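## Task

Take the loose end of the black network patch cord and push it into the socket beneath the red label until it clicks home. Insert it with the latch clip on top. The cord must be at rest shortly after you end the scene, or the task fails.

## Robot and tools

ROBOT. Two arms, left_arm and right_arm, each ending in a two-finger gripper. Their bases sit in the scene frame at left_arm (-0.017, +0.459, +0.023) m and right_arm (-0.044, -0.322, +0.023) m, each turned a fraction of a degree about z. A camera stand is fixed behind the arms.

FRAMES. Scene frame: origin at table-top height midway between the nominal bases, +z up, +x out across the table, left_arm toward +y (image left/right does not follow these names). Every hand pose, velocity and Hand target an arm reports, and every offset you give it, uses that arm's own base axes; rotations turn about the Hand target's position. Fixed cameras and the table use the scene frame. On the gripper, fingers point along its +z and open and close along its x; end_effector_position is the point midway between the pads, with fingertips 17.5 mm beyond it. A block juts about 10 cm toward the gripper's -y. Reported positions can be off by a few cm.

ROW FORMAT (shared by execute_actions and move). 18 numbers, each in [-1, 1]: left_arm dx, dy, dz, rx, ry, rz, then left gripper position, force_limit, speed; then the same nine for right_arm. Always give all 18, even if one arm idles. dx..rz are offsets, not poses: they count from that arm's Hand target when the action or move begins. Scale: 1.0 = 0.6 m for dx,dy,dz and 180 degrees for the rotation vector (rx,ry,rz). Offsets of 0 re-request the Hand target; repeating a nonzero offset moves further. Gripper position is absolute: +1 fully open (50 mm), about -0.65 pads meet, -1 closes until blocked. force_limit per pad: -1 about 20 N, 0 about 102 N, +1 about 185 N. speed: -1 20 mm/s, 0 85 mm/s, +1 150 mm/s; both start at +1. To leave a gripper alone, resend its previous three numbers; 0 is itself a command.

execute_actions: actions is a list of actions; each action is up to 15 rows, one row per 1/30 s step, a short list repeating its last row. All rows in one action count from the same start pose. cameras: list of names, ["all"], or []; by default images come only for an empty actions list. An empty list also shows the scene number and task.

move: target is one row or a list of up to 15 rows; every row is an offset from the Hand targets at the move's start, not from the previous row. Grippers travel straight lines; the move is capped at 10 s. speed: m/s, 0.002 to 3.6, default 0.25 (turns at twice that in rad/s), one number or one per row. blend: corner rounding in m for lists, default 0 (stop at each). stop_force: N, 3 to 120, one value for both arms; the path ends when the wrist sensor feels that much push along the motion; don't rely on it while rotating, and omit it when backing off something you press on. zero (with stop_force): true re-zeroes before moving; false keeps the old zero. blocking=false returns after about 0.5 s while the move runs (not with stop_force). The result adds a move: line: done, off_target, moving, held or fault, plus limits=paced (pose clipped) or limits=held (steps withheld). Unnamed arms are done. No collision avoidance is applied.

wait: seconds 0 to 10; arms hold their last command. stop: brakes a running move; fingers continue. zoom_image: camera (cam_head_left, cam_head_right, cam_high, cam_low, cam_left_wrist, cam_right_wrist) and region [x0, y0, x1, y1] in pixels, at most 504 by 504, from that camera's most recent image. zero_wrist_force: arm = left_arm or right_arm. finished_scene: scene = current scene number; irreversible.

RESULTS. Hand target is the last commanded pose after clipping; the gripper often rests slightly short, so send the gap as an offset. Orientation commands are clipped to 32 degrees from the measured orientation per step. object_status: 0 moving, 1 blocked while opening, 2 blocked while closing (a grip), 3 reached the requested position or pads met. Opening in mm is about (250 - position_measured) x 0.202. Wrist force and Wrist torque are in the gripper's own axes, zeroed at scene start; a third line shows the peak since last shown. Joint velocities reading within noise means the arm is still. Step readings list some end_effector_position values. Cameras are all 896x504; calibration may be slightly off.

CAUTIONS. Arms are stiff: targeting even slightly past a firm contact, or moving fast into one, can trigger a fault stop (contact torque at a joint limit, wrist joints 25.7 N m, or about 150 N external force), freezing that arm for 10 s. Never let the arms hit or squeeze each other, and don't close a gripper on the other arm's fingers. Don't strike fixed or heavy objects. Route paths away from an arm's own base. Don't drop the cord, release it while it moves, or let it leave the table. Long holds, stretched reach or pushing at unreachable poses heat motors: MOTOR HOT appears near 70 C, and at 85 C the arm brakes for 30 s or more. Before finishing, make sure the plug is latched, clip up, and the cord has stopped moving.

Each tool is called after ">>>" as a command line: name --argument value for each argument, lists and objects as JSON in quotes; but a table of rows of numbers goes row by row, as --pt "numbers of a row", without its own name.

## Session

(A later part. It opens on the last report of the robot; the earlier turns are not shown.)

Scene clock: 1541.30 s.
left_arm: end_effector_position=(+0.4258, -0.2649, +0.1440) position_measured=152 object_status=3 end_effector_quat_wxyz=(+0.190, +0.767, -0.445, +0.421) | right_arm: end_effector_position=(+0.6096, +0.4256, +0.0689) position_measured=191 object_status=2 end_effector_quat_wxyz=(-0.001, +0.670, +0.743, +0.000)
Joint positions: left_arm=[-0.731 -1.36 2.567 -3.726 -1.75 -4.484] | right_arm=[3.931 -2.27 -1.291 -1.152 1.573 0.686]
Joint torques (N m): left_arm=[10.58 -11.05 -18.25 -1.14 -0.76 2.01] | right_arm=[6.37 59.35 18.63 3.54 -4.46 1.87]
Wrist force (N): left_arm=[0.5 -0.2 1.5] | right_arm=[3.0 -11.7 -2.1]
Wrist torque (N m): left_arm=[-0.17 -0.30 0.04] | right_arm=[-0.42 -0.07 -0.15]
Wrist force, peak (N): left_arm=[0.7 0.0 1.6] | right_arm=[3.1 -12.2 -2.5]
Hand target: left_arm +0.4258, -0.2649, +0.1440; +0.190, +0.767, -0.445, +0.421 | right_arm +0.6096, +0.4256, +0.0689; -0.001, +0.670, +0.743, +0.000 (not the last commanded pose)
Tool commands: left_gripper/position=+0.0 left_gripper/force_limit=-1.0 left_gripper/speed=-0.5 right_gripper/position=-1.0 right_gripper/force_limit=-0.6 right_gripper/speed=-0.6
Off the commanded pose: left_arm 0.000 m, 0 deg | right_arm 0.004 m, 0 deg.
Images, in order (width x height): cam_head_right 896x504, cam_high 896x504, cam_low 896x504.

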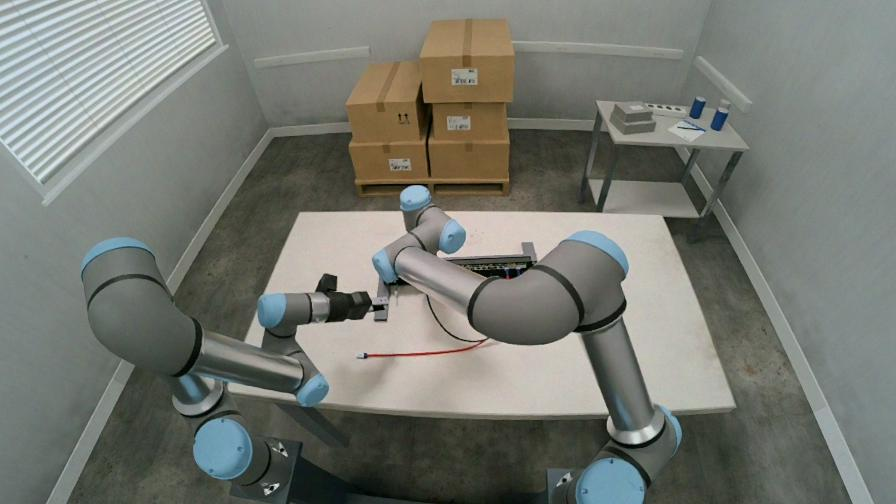

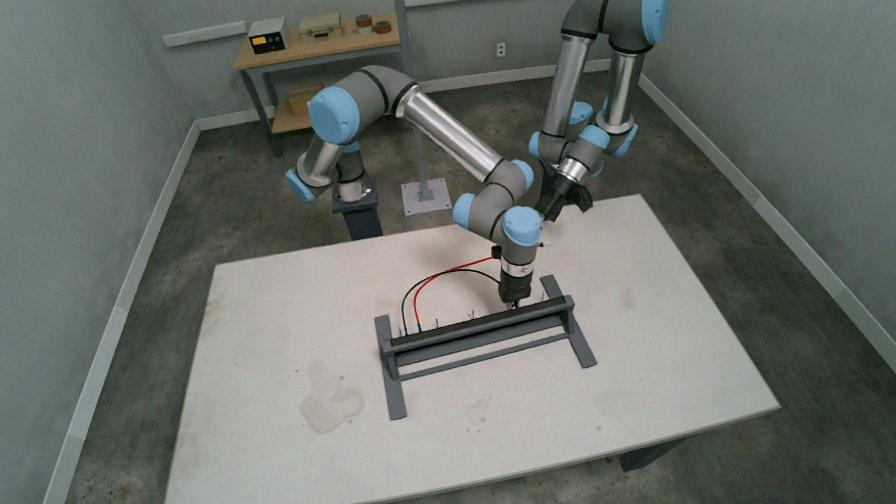

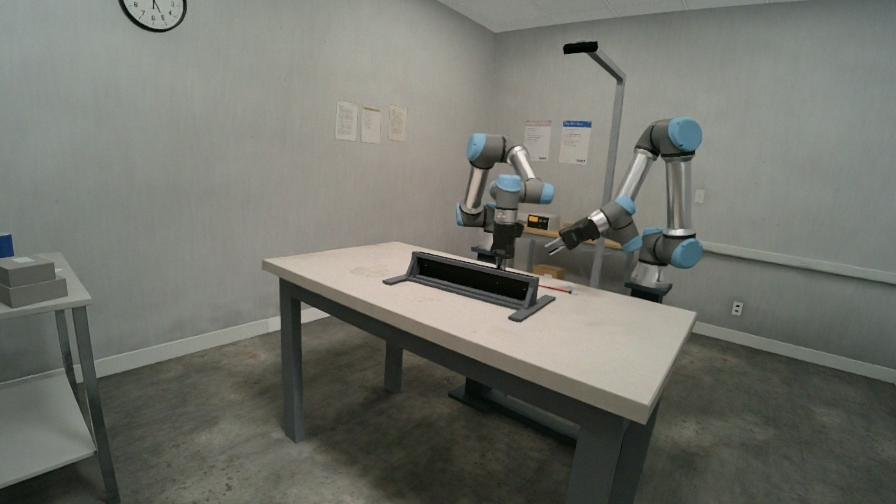

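>>> move --pt "0.0 0.12 0.305 0.2883 0.1107 -0.1495 -0.65 -1 -0.5 0 0 0 0 0 0 -1 -0.6 -0.6" --pt "0.490 -0.003 0.305 0.2883 0.1107 -0.1495 -0.65 -1 -0.5 0 0 0 0 0 0 -1 -0.6 -0.6" --speed 0.35 --blend 0.05 --cameras '["cam_left_wrist","cam_head_left","cam_high","cam_low"]'

>>> zoom_image --camera "cam_high" --region '[360, 200, 620, 410]'

>>> zoom_image --camera "cam_low" --region '[400, 150, 600, 330]'

Scene clock: 1603.20 s.
left_arm: end_effector_position=(+0.7198, -0.2666, +0.3271) position_measured=249 object_status=3 end_effector_quat_wxyz=(+0.000, +0.711, -0.704, +0.000) | right_arm: end_effector_position=(+0.6096, +0.4256, +0.0689) position_measured=191 object_status=2 end_effector_quat_wxyz=(-0.001, +0.670, +0.743, +0.000)
Joint positions: left_arm=[-0.529 -0.858 0.595 -1.307 -1.571 -3.68] | right_arm=[3.931 -2.27 -1.291 -1.152 1.573 0.686]
Joint torques (N m): left_arm=[-14.22 -46.37 -34.54 -2.73 0.51 -2.64] | right_arm=[6.17 59.55 19.08 3.55 -4.48 1.67]
Wrist force (N): left_arm=[-0.2 -0.3 0.8] | right_arm=[2.9 -11.9 -2.0]
Wrist torque (N m): left_arm=[-0.05 0.06 0.14] | right_arm=[-0.45 -0.06 -0.15]
Wrist force, peak (N): left_arm=[0.9 -3.9 1.4] | right_arm=[3.2 -12.3 -2.9]
Hand target: left_arm +0.7198, -0.2667, +0.3270; +0.000, +0.711, -0.704, +0.000 | right_arm +0.6096, +0.4256, +0.0689; -0.001, +0.670, +0.743, +0.000
Off the commanded pose: left_arm 0.000 m, 0 deg | right_arm 0.000 m, 0 deg.
move: done
camera_calibration:
cam_left_wrist: T_world_to_cam=[[0.0259998, -0.999612, -0.010027, -0.272012], [-0.939616, -0.0278609, 0.341094, 0.57693], [-0.341241, 0.000553173, -0.939976, 0.687382], [0, 0, 0, 1]] pos_world=[0.783728, -0.256212, 0.446607]
Images, in order (width x height): cam_head_left 896x504, cam_high 896x504, cam_low 896x504, cam_left_wrist 896x504.

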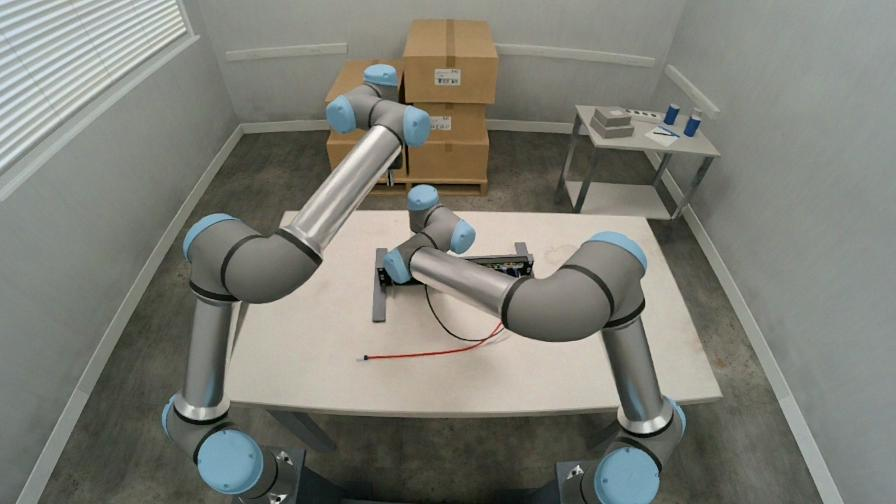

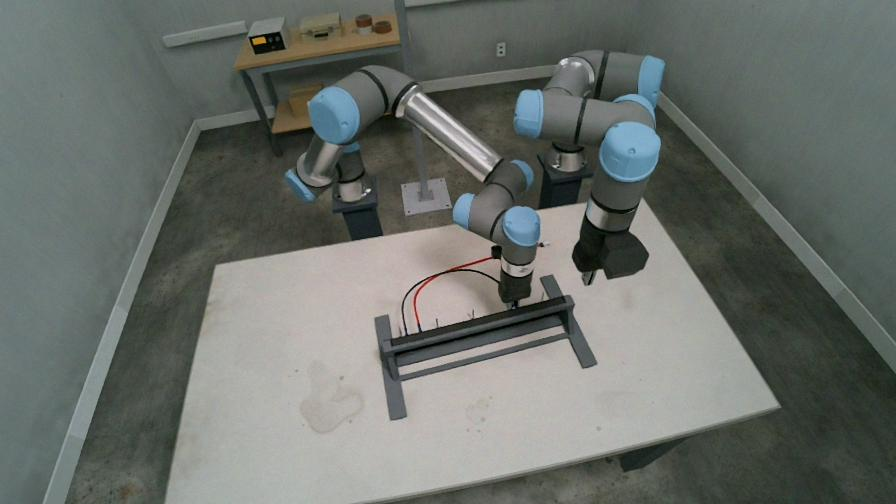

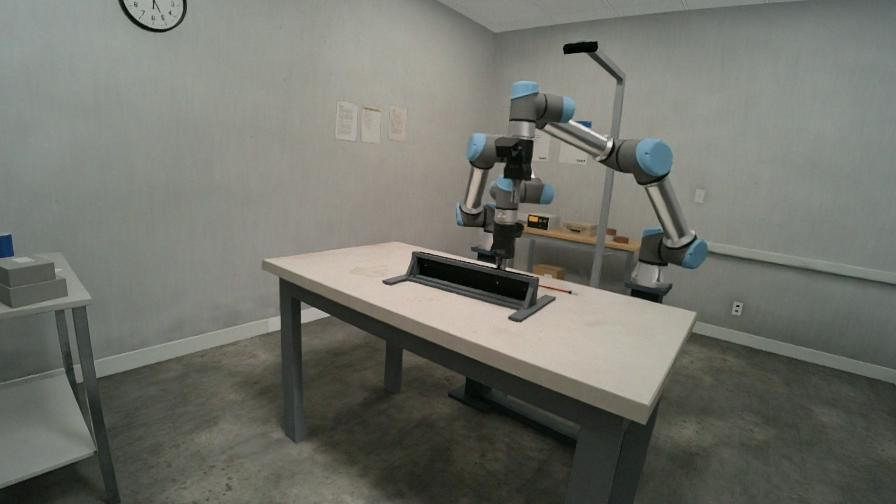

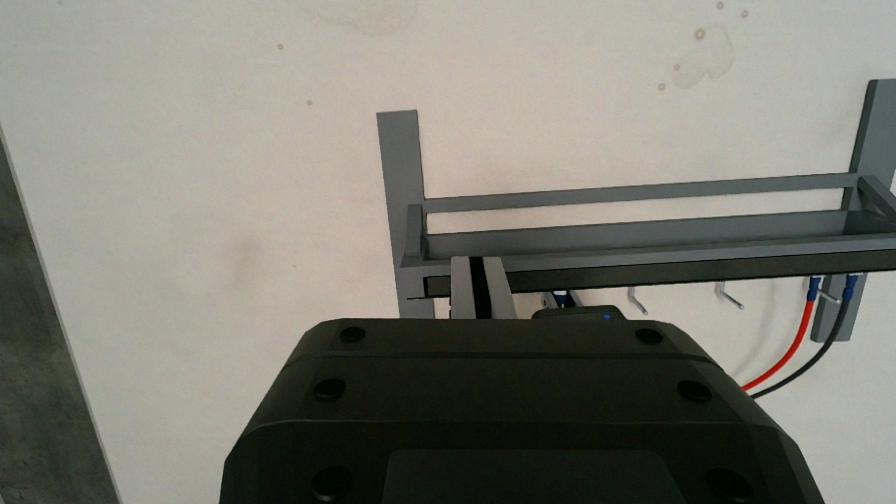

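Scaled by 1.938 from the camera's 896x504 image, which has a finer 1280x720 frame.

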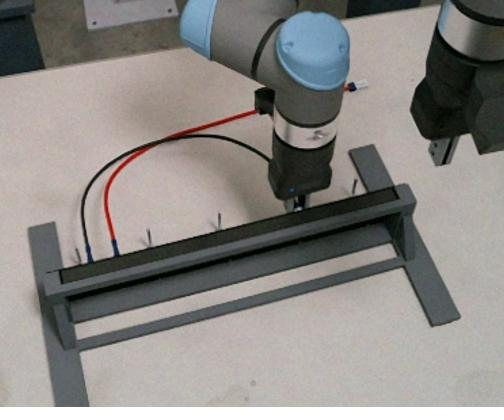

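Scaled by 2.520 from the camera's 896x504 image, which has a finer 1280x720 frame.

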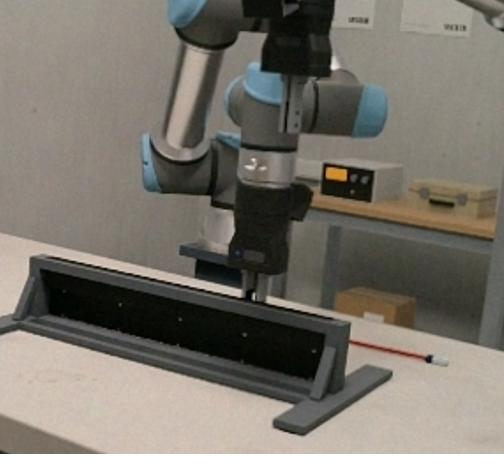

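>>> move --target '[0,0,-0.44,0,0,0,-0.65,-1,-0.5,0,0,0,0,0,0,-1,-0.6,-0.6]' --speed 0.25 --stop_force 10

>>> move --target '[-0.12,0,0,0,0,0,-0.65,-1,-0.5,0,0,0,0,0,0,-1,-0.6,-0.6]' --speed 0.02 --stop_force 4 --cameras '["cam_left_wrist","cam_low"]'

>>> zoom_image --camera "cam_low" --region '[400, 150, 600, 330]'

Scene clock: 1629.10 s.
left_arm: end_effector_position=(+0.7191, -0.2663, +0.1875) position_measured=249 object_status=3 end_effector_quat_wxyz=(+0.001, +0.711, -0.704, -0.001) | right_arm: end_effector_position=(+0.6096, +0.4256, +0.0689) position_measured=191 object_status=2 end_effector_quat_wxyz=(-0.001, +0.670, +0.743, +0.000)
Joint positions: left_arm=[-0.529 -0.892 1.011 -1.687 -1.571 -3.68] | right_arm=[3.931 -2.27 -1.291 -1.152 1.573 0.686]
Joint torques (N m): left_arm=[3.97 -64.8 -20.33 -2.34 0.98 2.24] | right_arm=[5.26 59.13 20.41 3.64 -4.66 1.56]
Wrist force (N): left_arm=[-0.1 -0.3 0.7] | right_arm=[2.9 -12.1 -2.4]
Wrist torque (N m): left_arm=[-0.05 0.00 0.11] | right_arm=[-0.46 -0.06 -0.14]
Wrist force, peak (N): left_arm=[-0.2 -1.1 20.7] | right_arm=[3.2 -12.2 -2.8]
Hand target: left_arm +0.7191, -0.2663, +0.1876; +0.001, +0.711, -0.704, -0.001 (not the last commanded pose) | right_arm +0.6096, +0.4256, +0.0689; -0.001, +0.670, +0.743, +0.000
Off the commanded pose: left_arm 0.125 m, 0 deg | right_arm 0.000 m, 0 deg.
move: held (left_arm; a check stopped the path); limits=held
pose unreachable (left arm): on one or more control steps of this call, first in action 0 (counted from 0), this arm could not follow its commanded pose, so it was not sent that pose on those steps. It may still have moved: this result reports where it is.
cause: moving toward the commanded pose would bring a part of the arm too close to another arm (a part of this arm just beyond joint 3 (elbow) and a part of the right arm just beyond its joint 5 (wrist 2), at the place that arm is still heading or pushing toward).

Scene clock: 1633.97 s.
left_arm: end_effector_position=(+0.6471, -0.2663, +0.1876) position_measured=249 object_status=3 end_effector_quat_wxyz=(+0.001, +0.711, -0.704, -0.001) | right_arm: end_effector_position=(+0.6096, +0.4256, +0.0689) position_measured=191 object_status=2 end_effector_quat_wxyz=(-0.001, +0.670, +0.743, +0.000)
Joint positions: left_arm=[-0.582 -1.066 1.29 -1.793 -1.572 -3.733] | right_arm=[3.931 -2.27 -1.291 -1.152 1.573 0.686]
Joint torques (N m): left_arm=[13.03 -36.56 -36.68 -0.14 -0.34 2.55] | right_arm=[5.02 59.18 21.41 3.55 -4.71 1.31]
Wrist force (N): left_arm=[0.0 0.0 0.9] | right_arm=[3.3 -12.1 -2.5]
Wrist torque (N m): left_arm=[-0.03 0.03 0.12] | right_arm=[-0.48 -0.12 -0.14]
Wrist force, peak (N): left_arm=[-0.2 -0.2 1.3] | right_arm=[3.3 -12.3 -2.8]
Hand target: left_arm +0.6471, -0.2663, +0.1876; +0.001, +0.711, -0.704, -0.001 | right_arm +0.6096, +0.4256, +0.0689; -0.001, +0.670, +0.743, +0.000
Off the commanded pose: left_arm 0.000 m, 0 deg | right_arm 0.000 m, 0 deg.
move: done
camera_calibration:
cam_left_wrist: T_world_to_cam=[[0.0258718, -0.999605, -0.0109865, -0.270943], [-0.939035, -0.0280704, 0.342673, 0.555576], [-0.342846, 0.00145116, -0.93939, 0.532643], [0, 0, 0, 1]] pos_world=[0.71133, -0.256014, 0.307002]
Images, in order (width x height): cam_low 896x504, cam_left_wrist 896x504.

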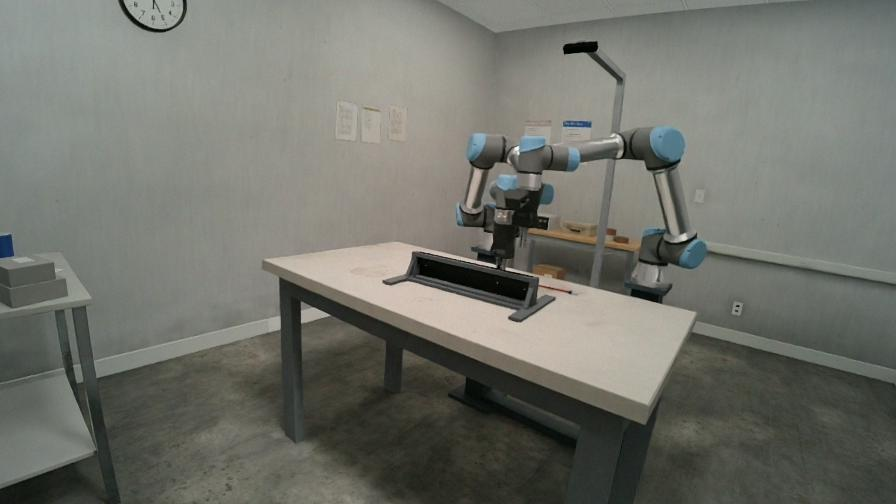

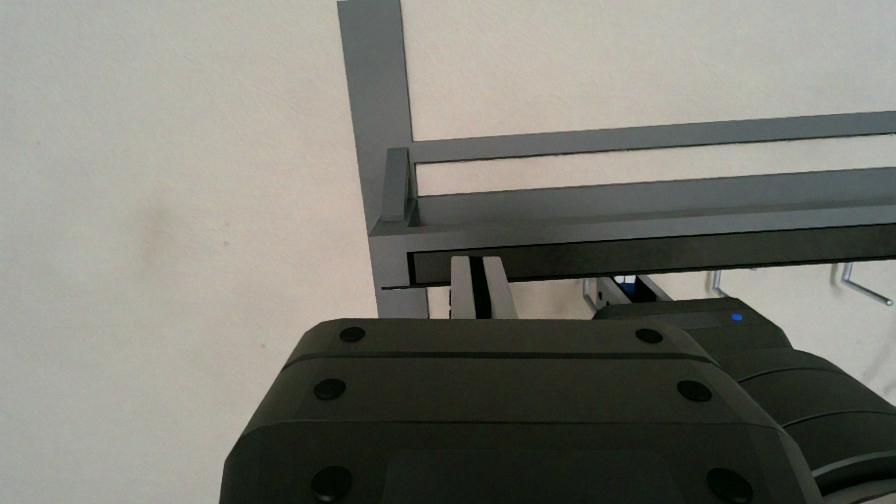

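Scaled by 2.520 from the camera's 896x504 image, which has a finer 1280x720 frame.

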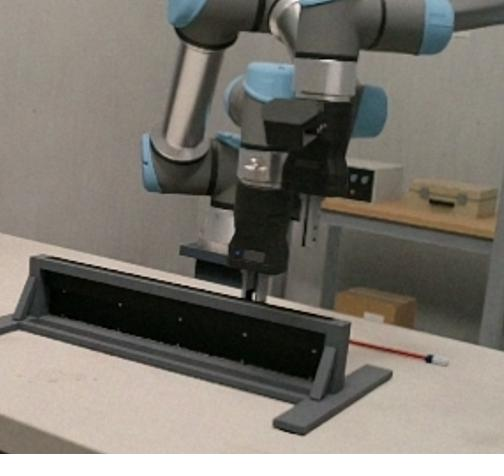

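>>> move --pt "0.0 0.1 0.15 0 0 0.1 -0.65 -1 -0.5 0 0 0 0 0 0 -1 -0.6 -0.6" --pt "-0.245 0.069 0.104 0 0 0.5 -0.65 -1 -0.5 0 0 0 0 0 0 -1 -0.6 -0.6" --pt "-0.245 0.069 -0.24 0 0 0.5 -0.65 -1 -0.5 0 0 0 0 0 0 -1 -0.6 -0.6" --speed '[0.3,0.4,0.2]' --blend 0.03 --cameras '["cam_left_wrist"]'

Scene clock: 1691.27 s.
left_arm: end_effector_position=(+0.5001, -0.2249, +0.0436) position_measured=249 object_status=3 end_effector_quat_wxyz=(+0.001, +1.000, +0.005, +0.000) | right_arm: end_effector_position=(+0.6096, +0.4256, +0.0689) position_measured=191 object_status=2 end_effector_quat_wxyz=(-0.001, +0.670, +0.743, +0.000)
Joint positions: left_arm=[-0.667 -1.236 1.965 -2.301 -1.573 -5.389] | right_arm=[3.931 -2.27 -1.291 -1.152 1.573 0.686]
Joint torques (N m): left_arm=[11.62 -30.39 -23.55 -4.62 0.26 1.36] | right_arm=[3.41 57.17 22.26 3.51 -4.62 1.28]
Wrist force (N): left_arm=[0.0 -0.4 0.4] | right_arm=[3.0 -11.6 -2.0]
Wrist torque (N m): left_arm=[-0.06 0.04 0.05] | right_arm=[-0.40 -0.08 -0.15]
Wrist force, peak (N): left_arm=[1.3 -0.2 3.6] | right_arm=[3.1 -12.3 -2.9]
Hand target: left_arm +0.5001, -0.2249, +0.0436; +0.001, +1.000, +0.005, +0.000 | right_arm +0.6096, +0.4256, +0.0689; -0.001, +0.670, +0.743, +0.000
Off the commanded pose: left_arm 0.000 m, 0 deg | right_arm 0.000 m, 0 deg.
move: done
camera_calibration:
cam_left_wrist: T_world_to_cam=[[0.999599, 0.0260611, -0.0110507, -0.483626], [0.0282701, -0.939062, 0.342582, -0.220662], [-0.00144921, -0.342757, -0.939423, 0.0987326], [0, 0, 0, 1]] pos_world=[0.489813, -0.16077, 0.163002]
Images, in order (width x height): cam_left_wrist 896x504.

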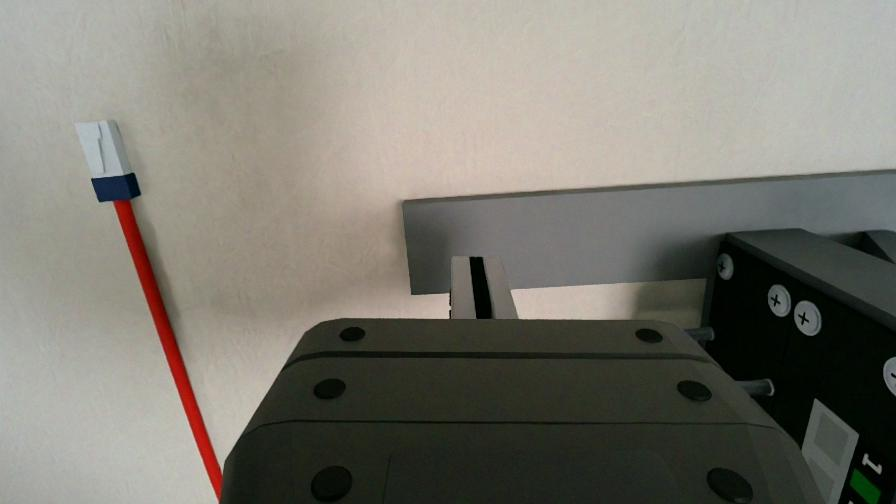

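>>> move --target '[0,0.005,-0.045,0,0,0,-0.65,-1,-0.5,0,0,0,0,0,0,-1,-0.6,-0.6]' --speed 0.1

>>> move --target '[0,0,-0.04,0,0,0,-0.65,-1,-0.5,0,0,0,0,0,0,-1,-0.6,-0.6]' --speed 0.006 --stop_force 30 --cameras '["cam_left_wrist"]'

Scene clock: 1703.93 s.
left_arm: end_effector_position=(+0.5001, -0.2218, +0.0164) position_measured=249 object_status=3 end_effector_quat_wxyz=(+0.001, +1.000, +0.005, -0.001) | right_arm: end_effector_position=(+0.6096, +0.4256, +0.0689) position_measured=191 object_status=2 end_effector_quat_wxyz=(-0.001, +0.670, +0.743, +0.000)
Joint positions: left_arm=[-0.662 -1.19 1.991 -2.373 -1.573 -5.384] | right_arm=[3.931 -2.27 -1.291 -1.152 1.573 0.686]
Joint torques (N m): left_arm=[5.17 -46.66 -29.74 -0.17 1.42 1.04] | right_arm=[3.61 57.41 23.73 3.47 -4.54 1.3]
Wrist force (N): left_arm=[0.2 -0.5 0.4] | right_arm=[3.2 -11.9 -2.2]
Wrist torque (N m): left_arm=[-0.09 -0.02 0.05] | right_arm=[-0.46 -0.10 -0.14]
Wrist force, peak (N): left_arm=[0.1 -0.5 1.8] | right_arm=[3.2 -12.1 -3.0]
Hand target: left_arm +0.5001, -0.2219, +0.0166; +0.001, +1.000, +0.005, +0.000 | right_arm +0.6096, +0.4256, +0.0689; -0.001, +0.670, +0.743, +0.000
Off the commanded pose: left_arm 0.000 m, 0 deg | right_arm 0.000 m, 0 deg.
move: done

Scene clock: 1706.77 s.
left_arm: end_effector_position=(+0.5002, -0.2220, +0.0060) position_measured=249 object_status=3 end_effector_quat_wxyz=(+0.001, +1.000, +0.005, +0.000) | right_arm: end_effector_position=(+0.6096, +0.4256, +0.0689) position_measured=191 object_status=2 end_effector_quat_wxyz=(-0.001, +0.670, +0.743, +0.000)
Joint positions: left_arm=[-0.662 -1.17 1.998 -2.4 -1.573 -5.385] | right_arm=[3.931 -2.27 -1.291 -1.152 1.573 0.686]
Joint torques (N m): left_arm=[-12.93 -33.16 -19.14 2.42 0.63 -2.41] | right_arm=[3.27 57.56 24.22 3.68 -4.36 1.02]
Wrist force (N): left_arm=[0.1 -0.4 -28.2] | right_arm=[3.8 -13.5 -1.7]
Wrist torque (N m): left_arm=[0.21 0.11 0.04] | right_arm=[-0.43 -0.08 -0.18]
Wrist force, peak (N): left_arm=[-6.7 -6.1 -41.6] | right_arm=[4.1 -14.1 -1.7]
Hand target: left_arm +0.5002, -0.2220, +0.0060; +0.001, +1.000, +0.005, +0.000 (not the last commanded pose) | right_arm +0.6096, +0.4256, +0.0689; -0.001, +0.670, +0.743, +0.000
Off the commanded pose: left_arm 0.013 m, 0 deg | right_arm 0.000 m, 0 deg.
move: contact (left_arm)
camera_calibration:
cam_left_wrist: T_world_to_cam=[[0.999608, 0.0258412, -0.0107691, -0.484294], [0.0279674, -0.938971, 0.342857, -0.204837], [-0.00125205, -0.343024, -0.939326, 0.0642868], [0, 0, 0, 1]] pos_world=[0.489914, -0.15777, 0.125401]
Images, in order (width x height): cam_left_wrist 896x504.

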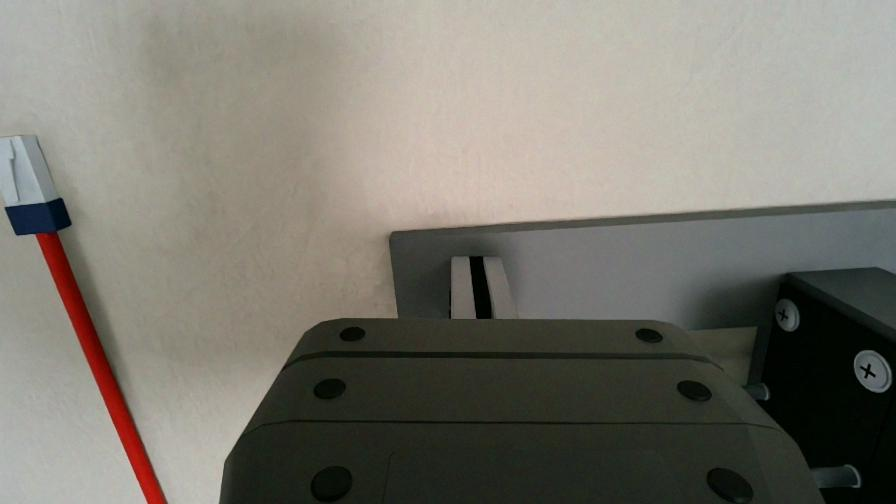

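>>> move --pt "0 0 0 0 0 0 -0.65 -1 -0.5 0 0 0 0 0 0 -0.15 -0.6 -0.6" --pt "0 0 0 0 0 0 -0.65 -1 -0.5 0 0 0 0 0 0 -1 -0.5 -0.8" --speed 0.02

>>> move --target '[0,0,0,0,0,0,-0.65,-1,-0.5,0.0066,0.0007,0,0,0,0,-1,-0.5,-0.8]' --speed 0.005 --stop_force 25 --cameras '["cam_left_wrist"]'

Scene clock: 1719.30 s.
left_arm: end_effector_position=(+0.5002, -0.2220, +0.0060) position_measured=249 object_status=3 end_effector_quat_wxyz=(+0.001, +1.000, +0.005, +0.000) | right_arm: end_effector_position=(+0.6096, +0.4256, +0.0689) position_measured=192 object_status=2 end_effector_quat_wxyz=(-0.001, +0.670, +0.743, +0.000)
Joint positions: left_arm=[-0.662 -1.17 1.998 -2.4 -1.573 -5.385] | right_arm=[3.931 -2.27 -1.291 -1.152 1.573 0.686]
Joint torques (N m): left_arm=[-12.16 -32.59 -18.89 0.34 0.71 -2.28] | right_arm=[2.57 57.15 25.54 3.38 1.48 1.18]
Wrist force (N): left_arm=[-1.7 -0.4 -29.2] | right_arm=[0.8 -3.3 -1.4]
Wrist torque (N m): left_arm=[0.26 0.05 0.02] | right_arm=[-0.33 -0.26 -0.04]
Wrist force, peak (N): left_arm=[-1.9 -0.4 -29.5] | right_arm=[3.8 -14.2 -1.6]
Hand target: left_arm +0.5002, -0.2220, +0.0060; +0.001, +1.000, +0.005, +0.000 | right_arm +0.6096, +0.4256, +0.0689; -0.001, +0.670, +0.743, +0.000
Off the commanded pose: left_arm 0.000 m, 0 deg | right_arm 0.000 m, 0 deg.
move: done

Scene clock: 1720.47 s.
left_arm: end_effector_position=(+0.5002, -0.2220, +0.0060) position_measured=249 object_status=3 end_effector_quat_wxyz=(+0.001, +1.000, +0.005, +0.000) | right_arm: end_effector_position=(+0.6103, +0.4257, +0.0689) position_measured=192 object_status=2 end_effector_quat_wxyz=(-0.001, +0.670, +0.743, +0.000)
Joint positions: left_arm=[-0.662 -1.17 1.998 -2.4 -1.573 -5.385] | right_arm=[3.93 -2.272 -1.288 -1.153 1.573 0.686]
Joint torques (N m): left_arm=[-12.21 -30.85 -17.4 -0.2 0.79 -2.32] | right_arm=[7.14 59.45 21.93 10.39 -4.06 1.68]
Wrist force (N): left_arm=[-0.5 0.0 -26.8] | right_arm=[-2.2 -24.4 -2.8]
Wrist torque (N m): left_arm=[0.15 0.09 0.04] | right_arm=[-0.73 -0.32 -0.02]
Wrist force, peak (N): left_arm=[-0.8 -1.3 -29.5] | right_arm=[-4.5 -33.0 -4.2]
Hand target: left_arm +0.5002, -0.2220, +0.0060; +0.001, +1.000, +0.005, +0.000 | right_arm +0.6103, +0.4257, +0.0689; -0.001, +0.670, +0.743, +0.000 (not the last commanded pose)
Off the commanded pose: left_arm 0.000 m, 0 deg | right_arm 0.003 m, 0 deg.
move: contact (right_arm)
camera_calibration:
cam_left_wrist: T_world_to_cam=[[0.999608, 0.0258746, -0.0106749, -0.484301], [0.0279664, -0.93897, 0.342859, -0.204837], [-0.00115206, -0.343024, -0.939326, 0.0642377], [0, 0, 0, 1]] pos_world=[0.489913, -0.15777, 0.125401]
Images, in order (width x height): cam_left_wrist 896x504.

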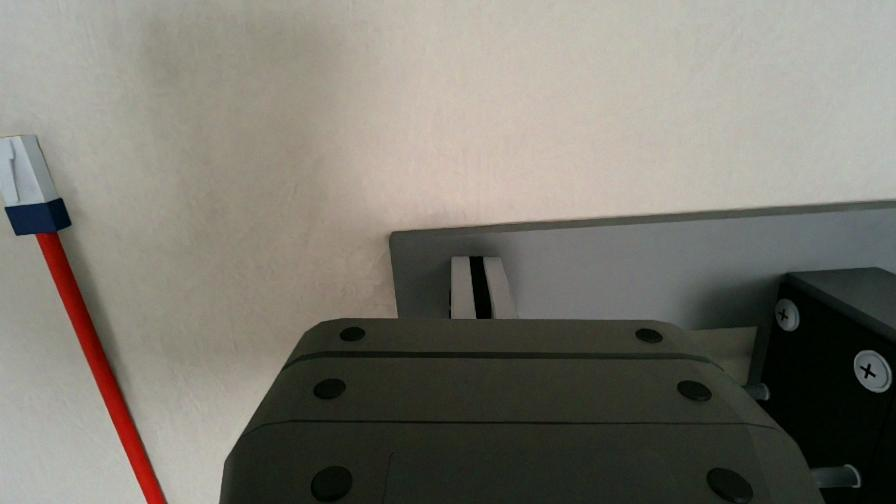

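>>> move --pt "0 0 0.1 0 0 0 -0.65 -1 -0.5 0 0 0 0 0 0 -1 -0.5 -0.8" --pt "-0.124 0.02 0.26 -0.1315 -0.2913 -0.3079 -0.65 -1 -0.5 0 0 0 0 0 0 -1 -0.5 -0.8" --pt "-0.124 -0.0715 0.23 -0.1315 -0.2913 -0.3079 -0.65 -1 -0.5 0 0 0 0 0 0 -1 -0.5 -0.8" --speed 0.35 --blend 0.02 --cameras '["cam_left_wrist"]'

>>> zoom_image --camera "cam_left_wrist" --region '[480, 20, 540, 80]'

Scene clock: 1773.00 s.
left_arm: end_effector_position=(+0.4258, -0.2648, +0.1441) position_measured=249 object_status=3 end_effector_quat_wxyz=(+0.193, +0.769, -0.442, +0.420) | right_arm: end_effector_position=(+0.6103, +0.4257, +0.0689) position_measured=192 object_status=2 end_effector_quat_wxyz=(-0.001, +0.670, +0.743, +0.000)
Joint positions: left_arm=[-0.728 -1.359 2.566 -3.726 -1.755 -4.491] | right_arm=[3.93 -2.272 -1.288 -1.153 1.573 0.686]
Joint torques (N m): left_arm=[-14.03 -12.65 -7.41 -2.83 1.03 -1.7] | right_arm=[5.33 50.89 24.2 9.32 -0.87 1.49]
Wrist force (N): left_arm=[0.5 0.3 1.3] | right_arm=[-2.8 -24.4 -4.4]
Wrist torque (N m): left_arm=[-0.10 -0.30 0.02] | right_arm=[-0.78 -0.33 -0.01]
Wrist force, peak (N): left_arm=[-0.3 0.5 -27.7] | right_arm=[-2.6 -25.1 -3.3]
Hand target: left_arm +0.4258, -0.2649, +0.1440; +0.193, +0.769, -0.442, +0.420 | right_arm +0.6103, +0.4257, +0.0689; -0.001, +0.670, +0.743, +0.000
Off the commanded pose: left_arm 0.000 m, 0 deg | right_arm 0.000 m, 0 deg.
move: done
camera_calibration:
cam_left_wrist: T_world_to_cam=[[0.274733, -0.515939, 0.811375, -0.360589], [-0.948413, -0.284267, 0.140374, 0.327941], [0.158223, -0.808084, -0.56742, -0.0654261], [0, 0, 0, 1]] pos_world=[0.420441, -0.145688, 0.209414]
Images, in order (width x height): cam_left_wrist 896x504.

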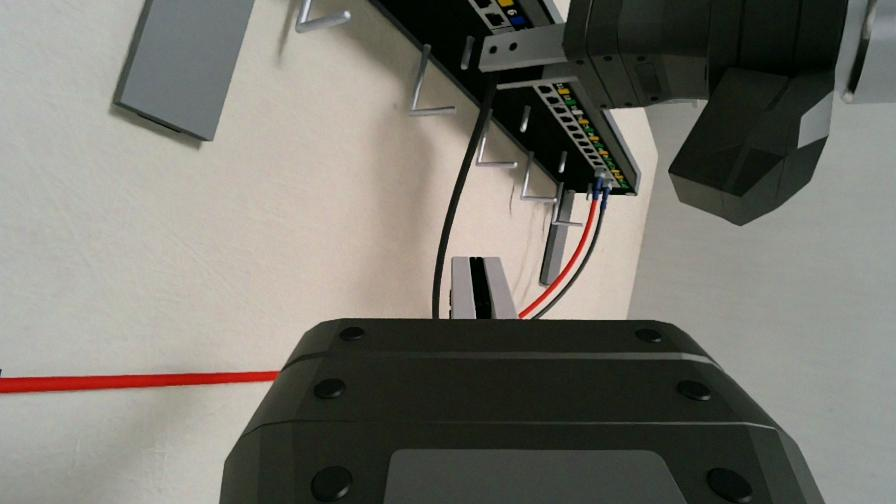

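Scaled by 8.400 from the camera's 896x504 image, which has a finer 1280x720 frame.

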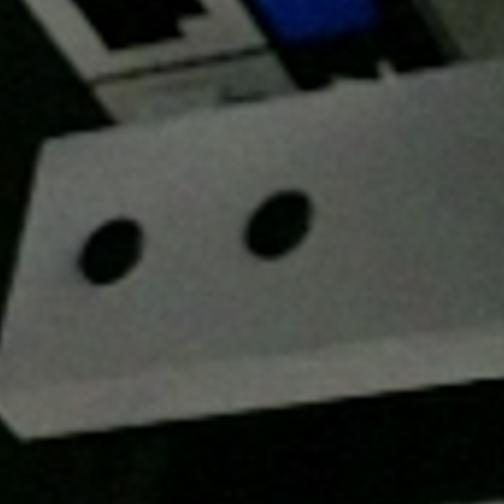

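>>> move --target '[0.111,0.040,0,0,0,-0.139,-0.65,-1,-0.5,0,0,0,0,0,0,-1,-0.5,-0.8]' --speed 0.3 --cameras '["cam_left_wrist"]'

>>> zoom_image --camera "cam_left_wrist" --region '[420, 0, 560, 120]'

>>> zoom_image --camera "cam_left_wrist" --region '[450, 20, 500, 70]'

Scene clock: 1786.67 s.
left_arm: end_effector_position=(+0.4924, -0.2408, +0.1440) position_measured=249 object_status=3 end_effector_quat_wxyz=(+0.279, +0.655, -0.598, +0.368) | right_arm: end_effector_position=(+0.6103, +0.4257, +0.0689) position_measured=192 object_status=2 end_effector_quat_wxyz=(-0.001, +0.670, +0.743, +0.000)
Joint positions: left_arm=[-0.367 -1.227 2.226 -3.209 -2.345 -3.868] | right_arm=[3.93 -2.272 -1.288 -1.153 1.573 0.686]
Joint torques (N m): left_arm=[-8.96 -39.33 -22.92 -0.83 -2.93 2.79] | right_arm=[3.09 50.22 25.18 8.51 -0.94 1.2]
Wrist force (N): left_arm=[0.7 0.4 2.0] | right_arm=[-2.8 -24.0 -4.0]
Wrist torque (N m): left_arm=[-0.01 -0.36 0.10] | right_arm=[-0.72 -0.33 -0.01]
Wrist force, peak (N): left_arm=[0.3 -0.8 2.7] | right_arm=[-3.3 -24.6 -4.8]
Hand target: left_arm +0.4924, -0.2409, +0.1440; +0.280, +0.655, -0.598, +0.368 | right_arm +0.6103, +0.4257, +0.0689; -0.001, +0.670, +0.743, +0.000
Off the commanded pose: left_arm 0.000 m, 0 deg | right_arm 0.000 m, 0 deg.
move: done
camera_calibration:
cam_left_wrist: T_world_to_cam=[[0.0311227, -0.583763, 0.811328, -0.262793], [-0.979659, 0.143177, 0.140598, 0.51627], [-0.198239, -0.799201, -0.567432, 0.121052], [0, 0, 0, 1]] pos_world=[0.537945, -0.130582, 0.209313]
Images, in order (width x height): cam_left_wrist 896x504.

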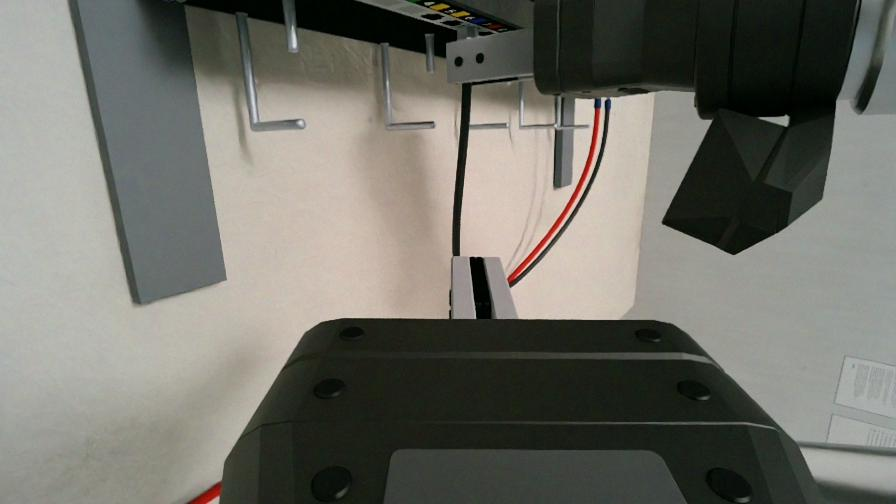

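Scaled by 3.600 from the camera's 896x504 image, which has a finer 1280x720 frame.

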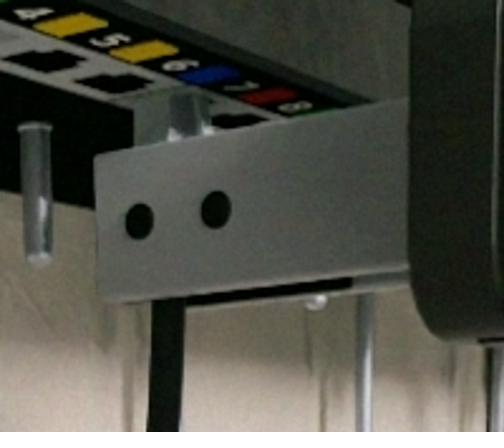

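Scaled by 10.080 from the camera's 896x504 image, which has a finer 1280x720 frame.

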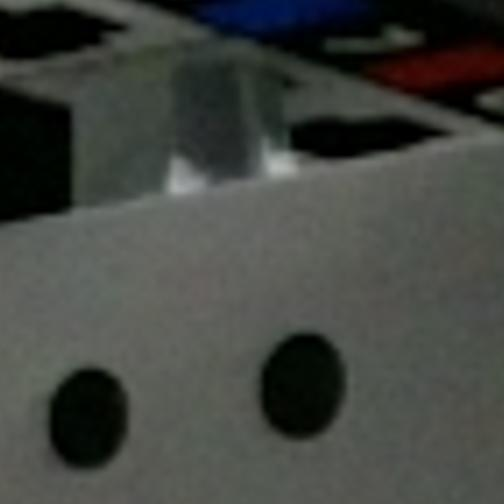

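>>> zoom_image --camera "cam_left_wrist" --region '[560, 70, 660, 130]'

Scaled by 5.040 from the camera's 896x504 image, which has a finer 1280x720 frame.

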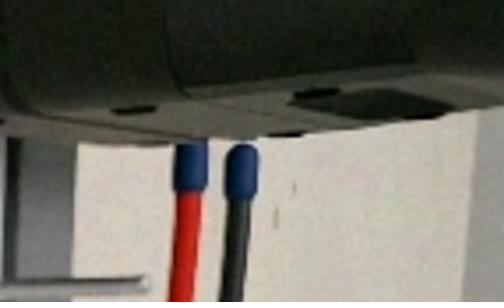

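>>> move --pt "0 0.08 0.2 0.1 0.13 0.215 -0.65 -1 -0.5 0 0 0 0 0 0 -1 -0.5 -0.8" --pt "0.013 0.0313 0.0 0.2012 0.2654 0.4313 -0.65 -1 -0.5 0 0 0 0 0 0 -1 -0.5 -0.8" --pt "0.013 0.0313 -0.2125 0.2012 0.2654 0.4313 -0.65 -1 -0.5 0 0 0 0 0 0 -1 -0.5 -0.8" --speed '[0.4,0.4,0.2]' --blend 0.02

>>> move --target '[0,0,-0.04,0,0,0,-0.65,-1,-0.5,0,0,0,0,0,0,-1,-0.5,-0.8]' --speed 0.006 --stop_force 40 --cameras '["cam_left_wrist"]'

Scene clock: 1852.40 s.
left_arm: end_effector_position=(+0.5002, -0.2221, +0.0166) position_measured=249 object_status=3 end_effector_quat_wxyz=(+0.001, +1.000, -0.001, +0.000) | right_arm: end_effector_position=(+0.6103, +0.4257, +0.0689) position_measured=192 object_status=2 end_effector_quat_wxyz=(-0.001, +0.670, +0.743, +0.000)
Joint positions: left_arm=[-0.663 -1.191 1.992 -2.374 -1.572 -5.375] | right_arm=[3.93 -2.272 -1.288 -1.153 1.573 0.686]
Joint torques (N m): left_arm=[11.87 -29.8 -24.98 -4.72 0.86 0.23] | right_arm=[1.18 50.1 26.41 7.38 -0.84 1.15]
Wrist force (N): left_arm=[0.2 -0.5 0.8] | right_arm=[-2.8 -24.2 -3.8]
Wrist torque (N m): left_arm=[-0.09 -0.02 0.06] | right_arm=[-0.74 -0.33 -0.01]
Wrist force, peak (N): left_arm=[0.0 -0.4 3.9] | right_arm=[-3.1 -24.6 -4.5]
Hand target: left_arm +0.5002, -0.2221, +0.0165; +0.001, +1.000, -0.001, +0.001 | right_arm +0.6103, +0.4257, +0.0689; -0.001, +0.670, +0.743, +0.000
Off the commanded pose: left_arm 0.000 m, 0 deg | right_arm 0.000 m, 0 deg.
move: done

Scene clock: 1855.30 s.
left_arm: end_effector_position=(+0.5003, -0.2222, +0.0059) position_measured=249 object_status=3 end_effector_quat_wxyz=(+0.001, +1.000, -0.001, +0.001) | right_arm: end_effector_position=(+0.6103, +0.4257, +0.0689) position_measured=192 object_status=2 end_effector_quat_wxyz=(-0.001, +0.670, +0.743, +0.000)
Joint positions: left_arm=[-0.663 -1.17 1.999 -2.402 -1.572 -5.375] | right_arm=[3.93 -2.272 -1.288 -1.153 1.573 0.686]
Joint torques (N m): left_arm=[6.46 -29.85 -17.55 2.59 0.86 2.31] | right_arm=[0.16 49.55 27.98 6.85 -0.74 0.96]
Wrist force (N): left_arm=[-2.2 -0.2 -36.5] | right_arm=[-1.2 -24.8 -3.3]
Wrist torque (N m): left_arm=[0.05 -0.23 0.02] | right_arm=[-0.73 -0.31 -0.06]
Wrist force, peak (N): left_arm=[-9.2 -7.4 -51.6] | right_arm=[-3.0 -24.9 -3.6]
Hand target: left_arm +0.5003, -0.2222, +0.0059; +0.001, +1.000, -0.001, +0.001 (not the last commanded pose) | right_arm +0.6103, +0.4257, +0.0689; -0.001, +0.670, +0.743, +0.000
Off the commanded pose: left_arm 0.013 m, 0 deg | right_arm 0.000 m, 0 deg.
move: contact (left_arm)
camera_calibration:
cam_left_wrist: T_world_to_cam=[[0.999851, 0.0149131, -0.00869399, -0.486937], [0.0169883, -0.939455, 0.342251, -0.199608], [-0.00306358, -0.342348, -0.939568, 0.0651553], [0, 0, 0, 1]] pos_world=[0.490455, -0.157956, 0.125301]
Images, in order (width x height): cam_left_wrist 896x504.

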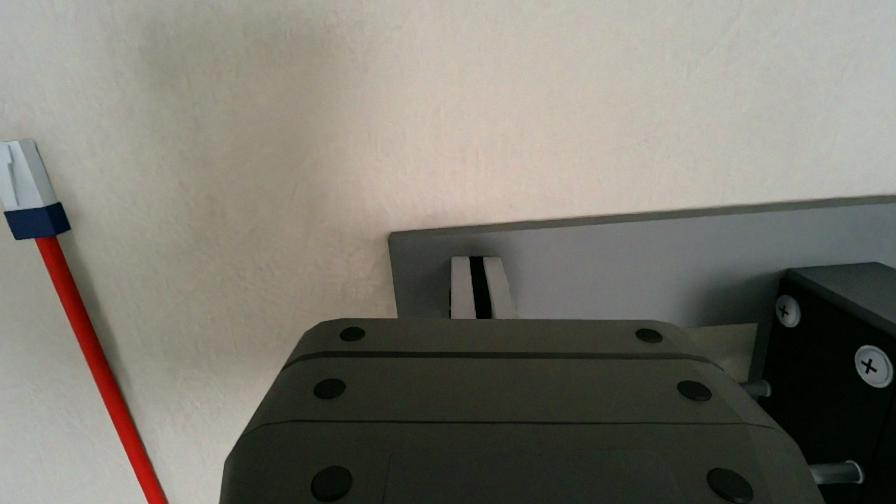

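>>> move --target '[0,0,0,0,0,0,-0.65,-1,-0.5,0.0065,0.0004,0,0,0,0,-1,-0.5,-0.8]' --speed 0.004 --stop_force 22 --cameras '["cam_left_wrist"]'

Scene clock: 1863.00 s.
left_arm: end_effector_position=(+0.5003, -0.2222, +0.0059) position_measured=249 object_status=3 end_effector_quat_wxyz=(+0.001, +1.000, -0.001, +0.001) | right_arm: end_effector_position=(+0.6108, +0.4258, +0.0689) position_measured=192 object_status=2 end_effector_quat_wxyz=(-0.001, +0.670, +0.743, +0.000)
Joint positions: left_arm=[-0.663 -1.17 1.999 -2.402 -1.572 -5.375] | right_arm=[3.929 -2.273 -1.285 -1.155 1.573 0.685]
Joint torques (N m): left_arm=[6.7 -28.44 -13.79 1.97 -0.36 2.2] | right_arm=[0.93 59.53 28.36 15.01 -5.5 1.44]
Wrist force (N): left_arm=[0.2 -2.5 -34.4] | right_arm=[-5.2 -44.7 -5.2]
Wrist torque (N m): left_arm=[-0.07 -0.19 0.11] | right_arm=[-0.53 -0.32 -0.02]
Wrist force, peak (N): left_arm=[-2.2 -0.4 -36.8] | right_arm=[-7.7 -51.5 -6.1]
Hand target: left_arm +0.5003, -0.2222, +0.0059; +0.001, +1.000, -0.001, +0.001 | right_arm +0.6108, +0.4258, +0.0689; -0.001, +0.670, +0.743, +0.000 (not the last commanded pose)
Off the commanded pose: left_arm 0.000 m, 0 deg | right_arm 0.003 m, 0 deg.
move: contact (right_arm)
camera_calibration:
cam_left_wrist: T_world_to_cam=[[0.999851, 0.0149131, -0.00869399, -0.486937], [0.0169883, -0.939455, 0.342251, -0.199608], [-0.00306358, -0.342348, -0.939568, 0.0651553], [0, 0, 0, 1]] pos_world=[0.490455, -0.157956, 0.125301]
Images, in order (width x height): cam_left_wrist 896x504.

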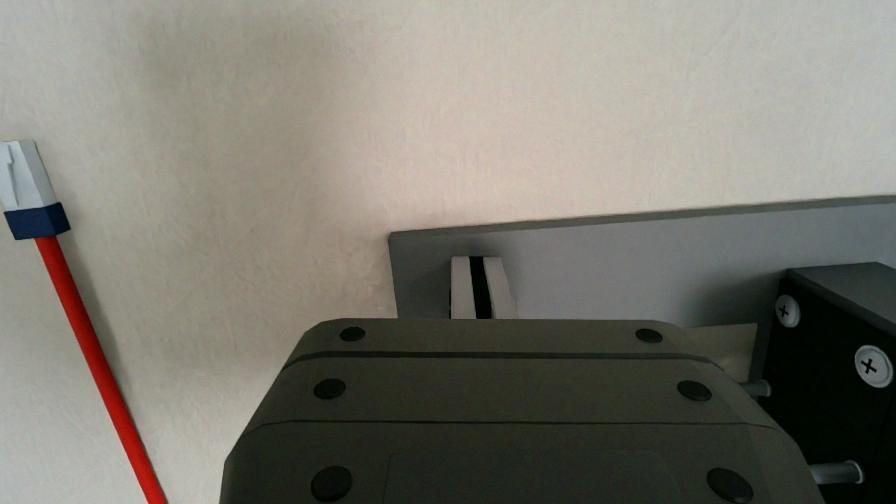

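>>> move --target '[0,0,0,0,0,0,-0.65,-1,-0.5,-0.0013,-0.0001,0,0,0,0,-1,-0.5,-0.8]' --speed 0.01

>>> move --target '[0,0,0,0,0,0,-0.65,-1,-0.5,0,0.0004,0,0,0,-0.006,-1,-0.5,-0.8]' --speed 0.01

Scene clock: 1878.17 s.
left_arm: end_effector_position=(+0.5003, -0.2222, +0.0059) position_measured=249 object_status=3 end_effector_quat_wxyz=(+0.001, +1.000, -0.001, +0.001) | right_arm: end_effector_position=(+0.6101, +0.4257, +0.0689) position_measured=192 object_status=2 end_effector_quat_wxyz=(-0.001, +0.670, +0.743, +0.000)
Joint positions: left_arm=[-0.663 -1.17 1.999 -2.402 -1.572 -5.375] | right_arm=[3.93 -2.272 -1.288 -1.153 1.573 0.686]
Joint torques (N m): left_arm=[7.25 -23.82 -4.84 1.45 -0.69 2.11] | right_arm=[8.21 58.09 21.92 7.71 -2.75 1.6]
Wrist force (N): left_arm=[-4.4 -1.2 -38.3] | right_arm=[-0.9 -17.7 -2.3]
Wrist torque (N m): left_arm=[0.07 -0.22 0.04] | right_arm=[-0.61 -0.30 -0.17]
Wrist force, peak (N): left_arm=[-4.1 -1.0 -38.7] | right_arm=[-5.3 -44.9 -5.6]
Hand target: left_arm +0.5003, -0.2222, +0.0059; +0.001, +1.000, -0.001, +0.001 | right_arm +0.6101, +0.4257, +0.0689; -0.001, +0.670, +0.743, +0.000
Off the commanded pose: left_arm 0.000 m, 0 deg | right_arm 0.000 m, 0 deg.
move: done

Scene clock: 1879.33 s.
left_arm: end_effector_position=(+0.5003, -0.2222, +0.0059) position_measured=249 object_status=3 end_effector_quat_wxyz=(+0.001, +1.000, -0.001, +0.001) | right_arm: end_effector_position=(+0.6101, +0.4260, +0.0689) position_measured=192 object_status=2 end_effector_quat_wxyz=(-0.001, +0.677, +0.736, +0.000)
Joint positions: left_arm=[-0.663 -1.17 1.999 -2.402 -1.572 -5.375] | right_arm=[3.93 -2.272 -1.288 -1.154 1.573 0.705]
Joint torques (N m): left_arm=[7.02 -22.65 -4.53 1.25 1.07 2.17] | right_arm=[8.65 44.22 36.38 5.18 0.35 0.17]
Wrist force (N): left_arm=[-3.2 -2.8 -37.8] | right_arm=[-4.5 -21.5 -1.6]
Wrist torque (N m): left_arm=[0.02 -0.19 0.05] | right_arm=[-0.76 -0.29 -0.36]
Wrist force, peak (N): left_arm=[-3.7 -1.7 -38.9] | right_arm=[-4.5 -21.5 -1.6]
Hand target: left_arm +0.5003, -0.2222, +0.0059; +0.001, +1.000, -0.001, +0.001 | right_arm +0.6101, +0.4260, +0.0689; -0.001, +0.677, +0.736, +0.000
Off the commanded pose: left_arm 0.000 m, 0 deg | right_arm 0.000 m, 0 deg.
move: done

>>> move --target '[0,0,0,0,0,0,-0.65,-1,-0.5,0,-0.0006,0,-0.0020,-0.0055,0.0083,-1,-0.5,-0.8]' --speed 0.01

Scene clock: 1899.63 s.
left_arm: end_effector_position=(+0.5003, -0.2222, +0.0059) position_measured=249 object_status=3 end_effector_quat_wxyz=(+0.001, +1.000, -0.001, +0.001) | right_arm: end_effector_position=(+0.6101, +0.4256, +0.0689) position_measured=192 object_status=2 end_effector_quat_wxyz=(+0.007, +0.667, +0.745, +0.003)
Joint positions: left_arm=[-0.663 -1.17 1.999 -2.402 -1.572 -5.375] | right_arm=[3.936 -2.266 -1.3 -1.139 1.557 0.684]
Joint torques (N m): left_arm=[7.21 -17.11 -4.48 0.61 1.06 2.12] | right_arm=[4.39 60.19 26.35 9.4 -4.12 -0.95]
Wrist force (N): left_arm=[-2.7 -1.3 -37.8] | right_arm=[-1.1 -22.4 -0.6]
Wrist torque (N m): left_arm=[0.08 -0.18 0.04] | right_arm=[-0.65 -0.22 0.00]
Wrist force, peak (N): left_arm=[-2.8 -1.2 -38.8] | right_arm=[-0.8 -22.7 -0.6]
Hand target: left_arm +0.5003, -0.2222, +0.0059; +0.001, +1.000, -0.001, +0.001 | right_arm +0.6101, +0.4256, +0.0689; +0.007, +0.667, +0.745, +0.003
Off the commanded pose: left_arm 0.000 m, 0 deg | right_arm 0.000 m, 0 deg.
move: done

>>> move --target '[0,0,0,0,0,0,-0.65,-1,-0.5,0.0065,0.0008,0,0,0,0,-1,-0.5,-0.8]' --speed 0.004 --stop_force 20

Scene clock: 1948.97 s.
left_arm: end_effector_position=(+0.5003, -0.2222, +0.0059) position_measured=249 object_status=3 end_effector_quat_wxyz=(+0.001, +1.000, -0.001, +0.001) | right_arm: end_effector_position=(+0.6106, +0.4257, +0.0689) position_measured=192 object_status=2 end_effector_quat_wxyz=(+0.007, +0.667, +0.745, +0.003)
Joint positions: left_arm=[-0.663 -1.17 1.999 -2.402 -1.572 -5.375] | right_arm=[3.935 -2.267 -1.298 -1.14 1.557 0.684]
Joint torques (N m): left_arm=[7.5 -11.98 -4.41 -0.07 -0.03 1.95] | right_arm=[2.55 61.2 26.95 14.09 -4.82 1.43]
Wrist force (N): left_arm=[-0.4 -1.9 -34.4] | right_arm=[-3.9 -40.7 -3.9]
Wrist torque (N m): left_arm=[0.01 -0.15 0.10] | right_arm=[-0.52 -0.27 -0.01]
Wrist force, peak (N): left_arm=[-2.4 -1.4 -38.9] | right_arm=[-6.3 -47.0 -4.3]
Hand target: left_arm +0.5003, -0.2222, +0.0059; +0.001, +1.000, -0.001, +0.001 | right_arm +0.6106, +0.4257, +0.0689; +0.007, +0.667, +0.745, +0.003 (not the last commanded pose)
Off the commanded pose: left_arm 0.000 m, 0 deg | right_arm 0.003 m, 0 deg.
move: contact (right_arm)


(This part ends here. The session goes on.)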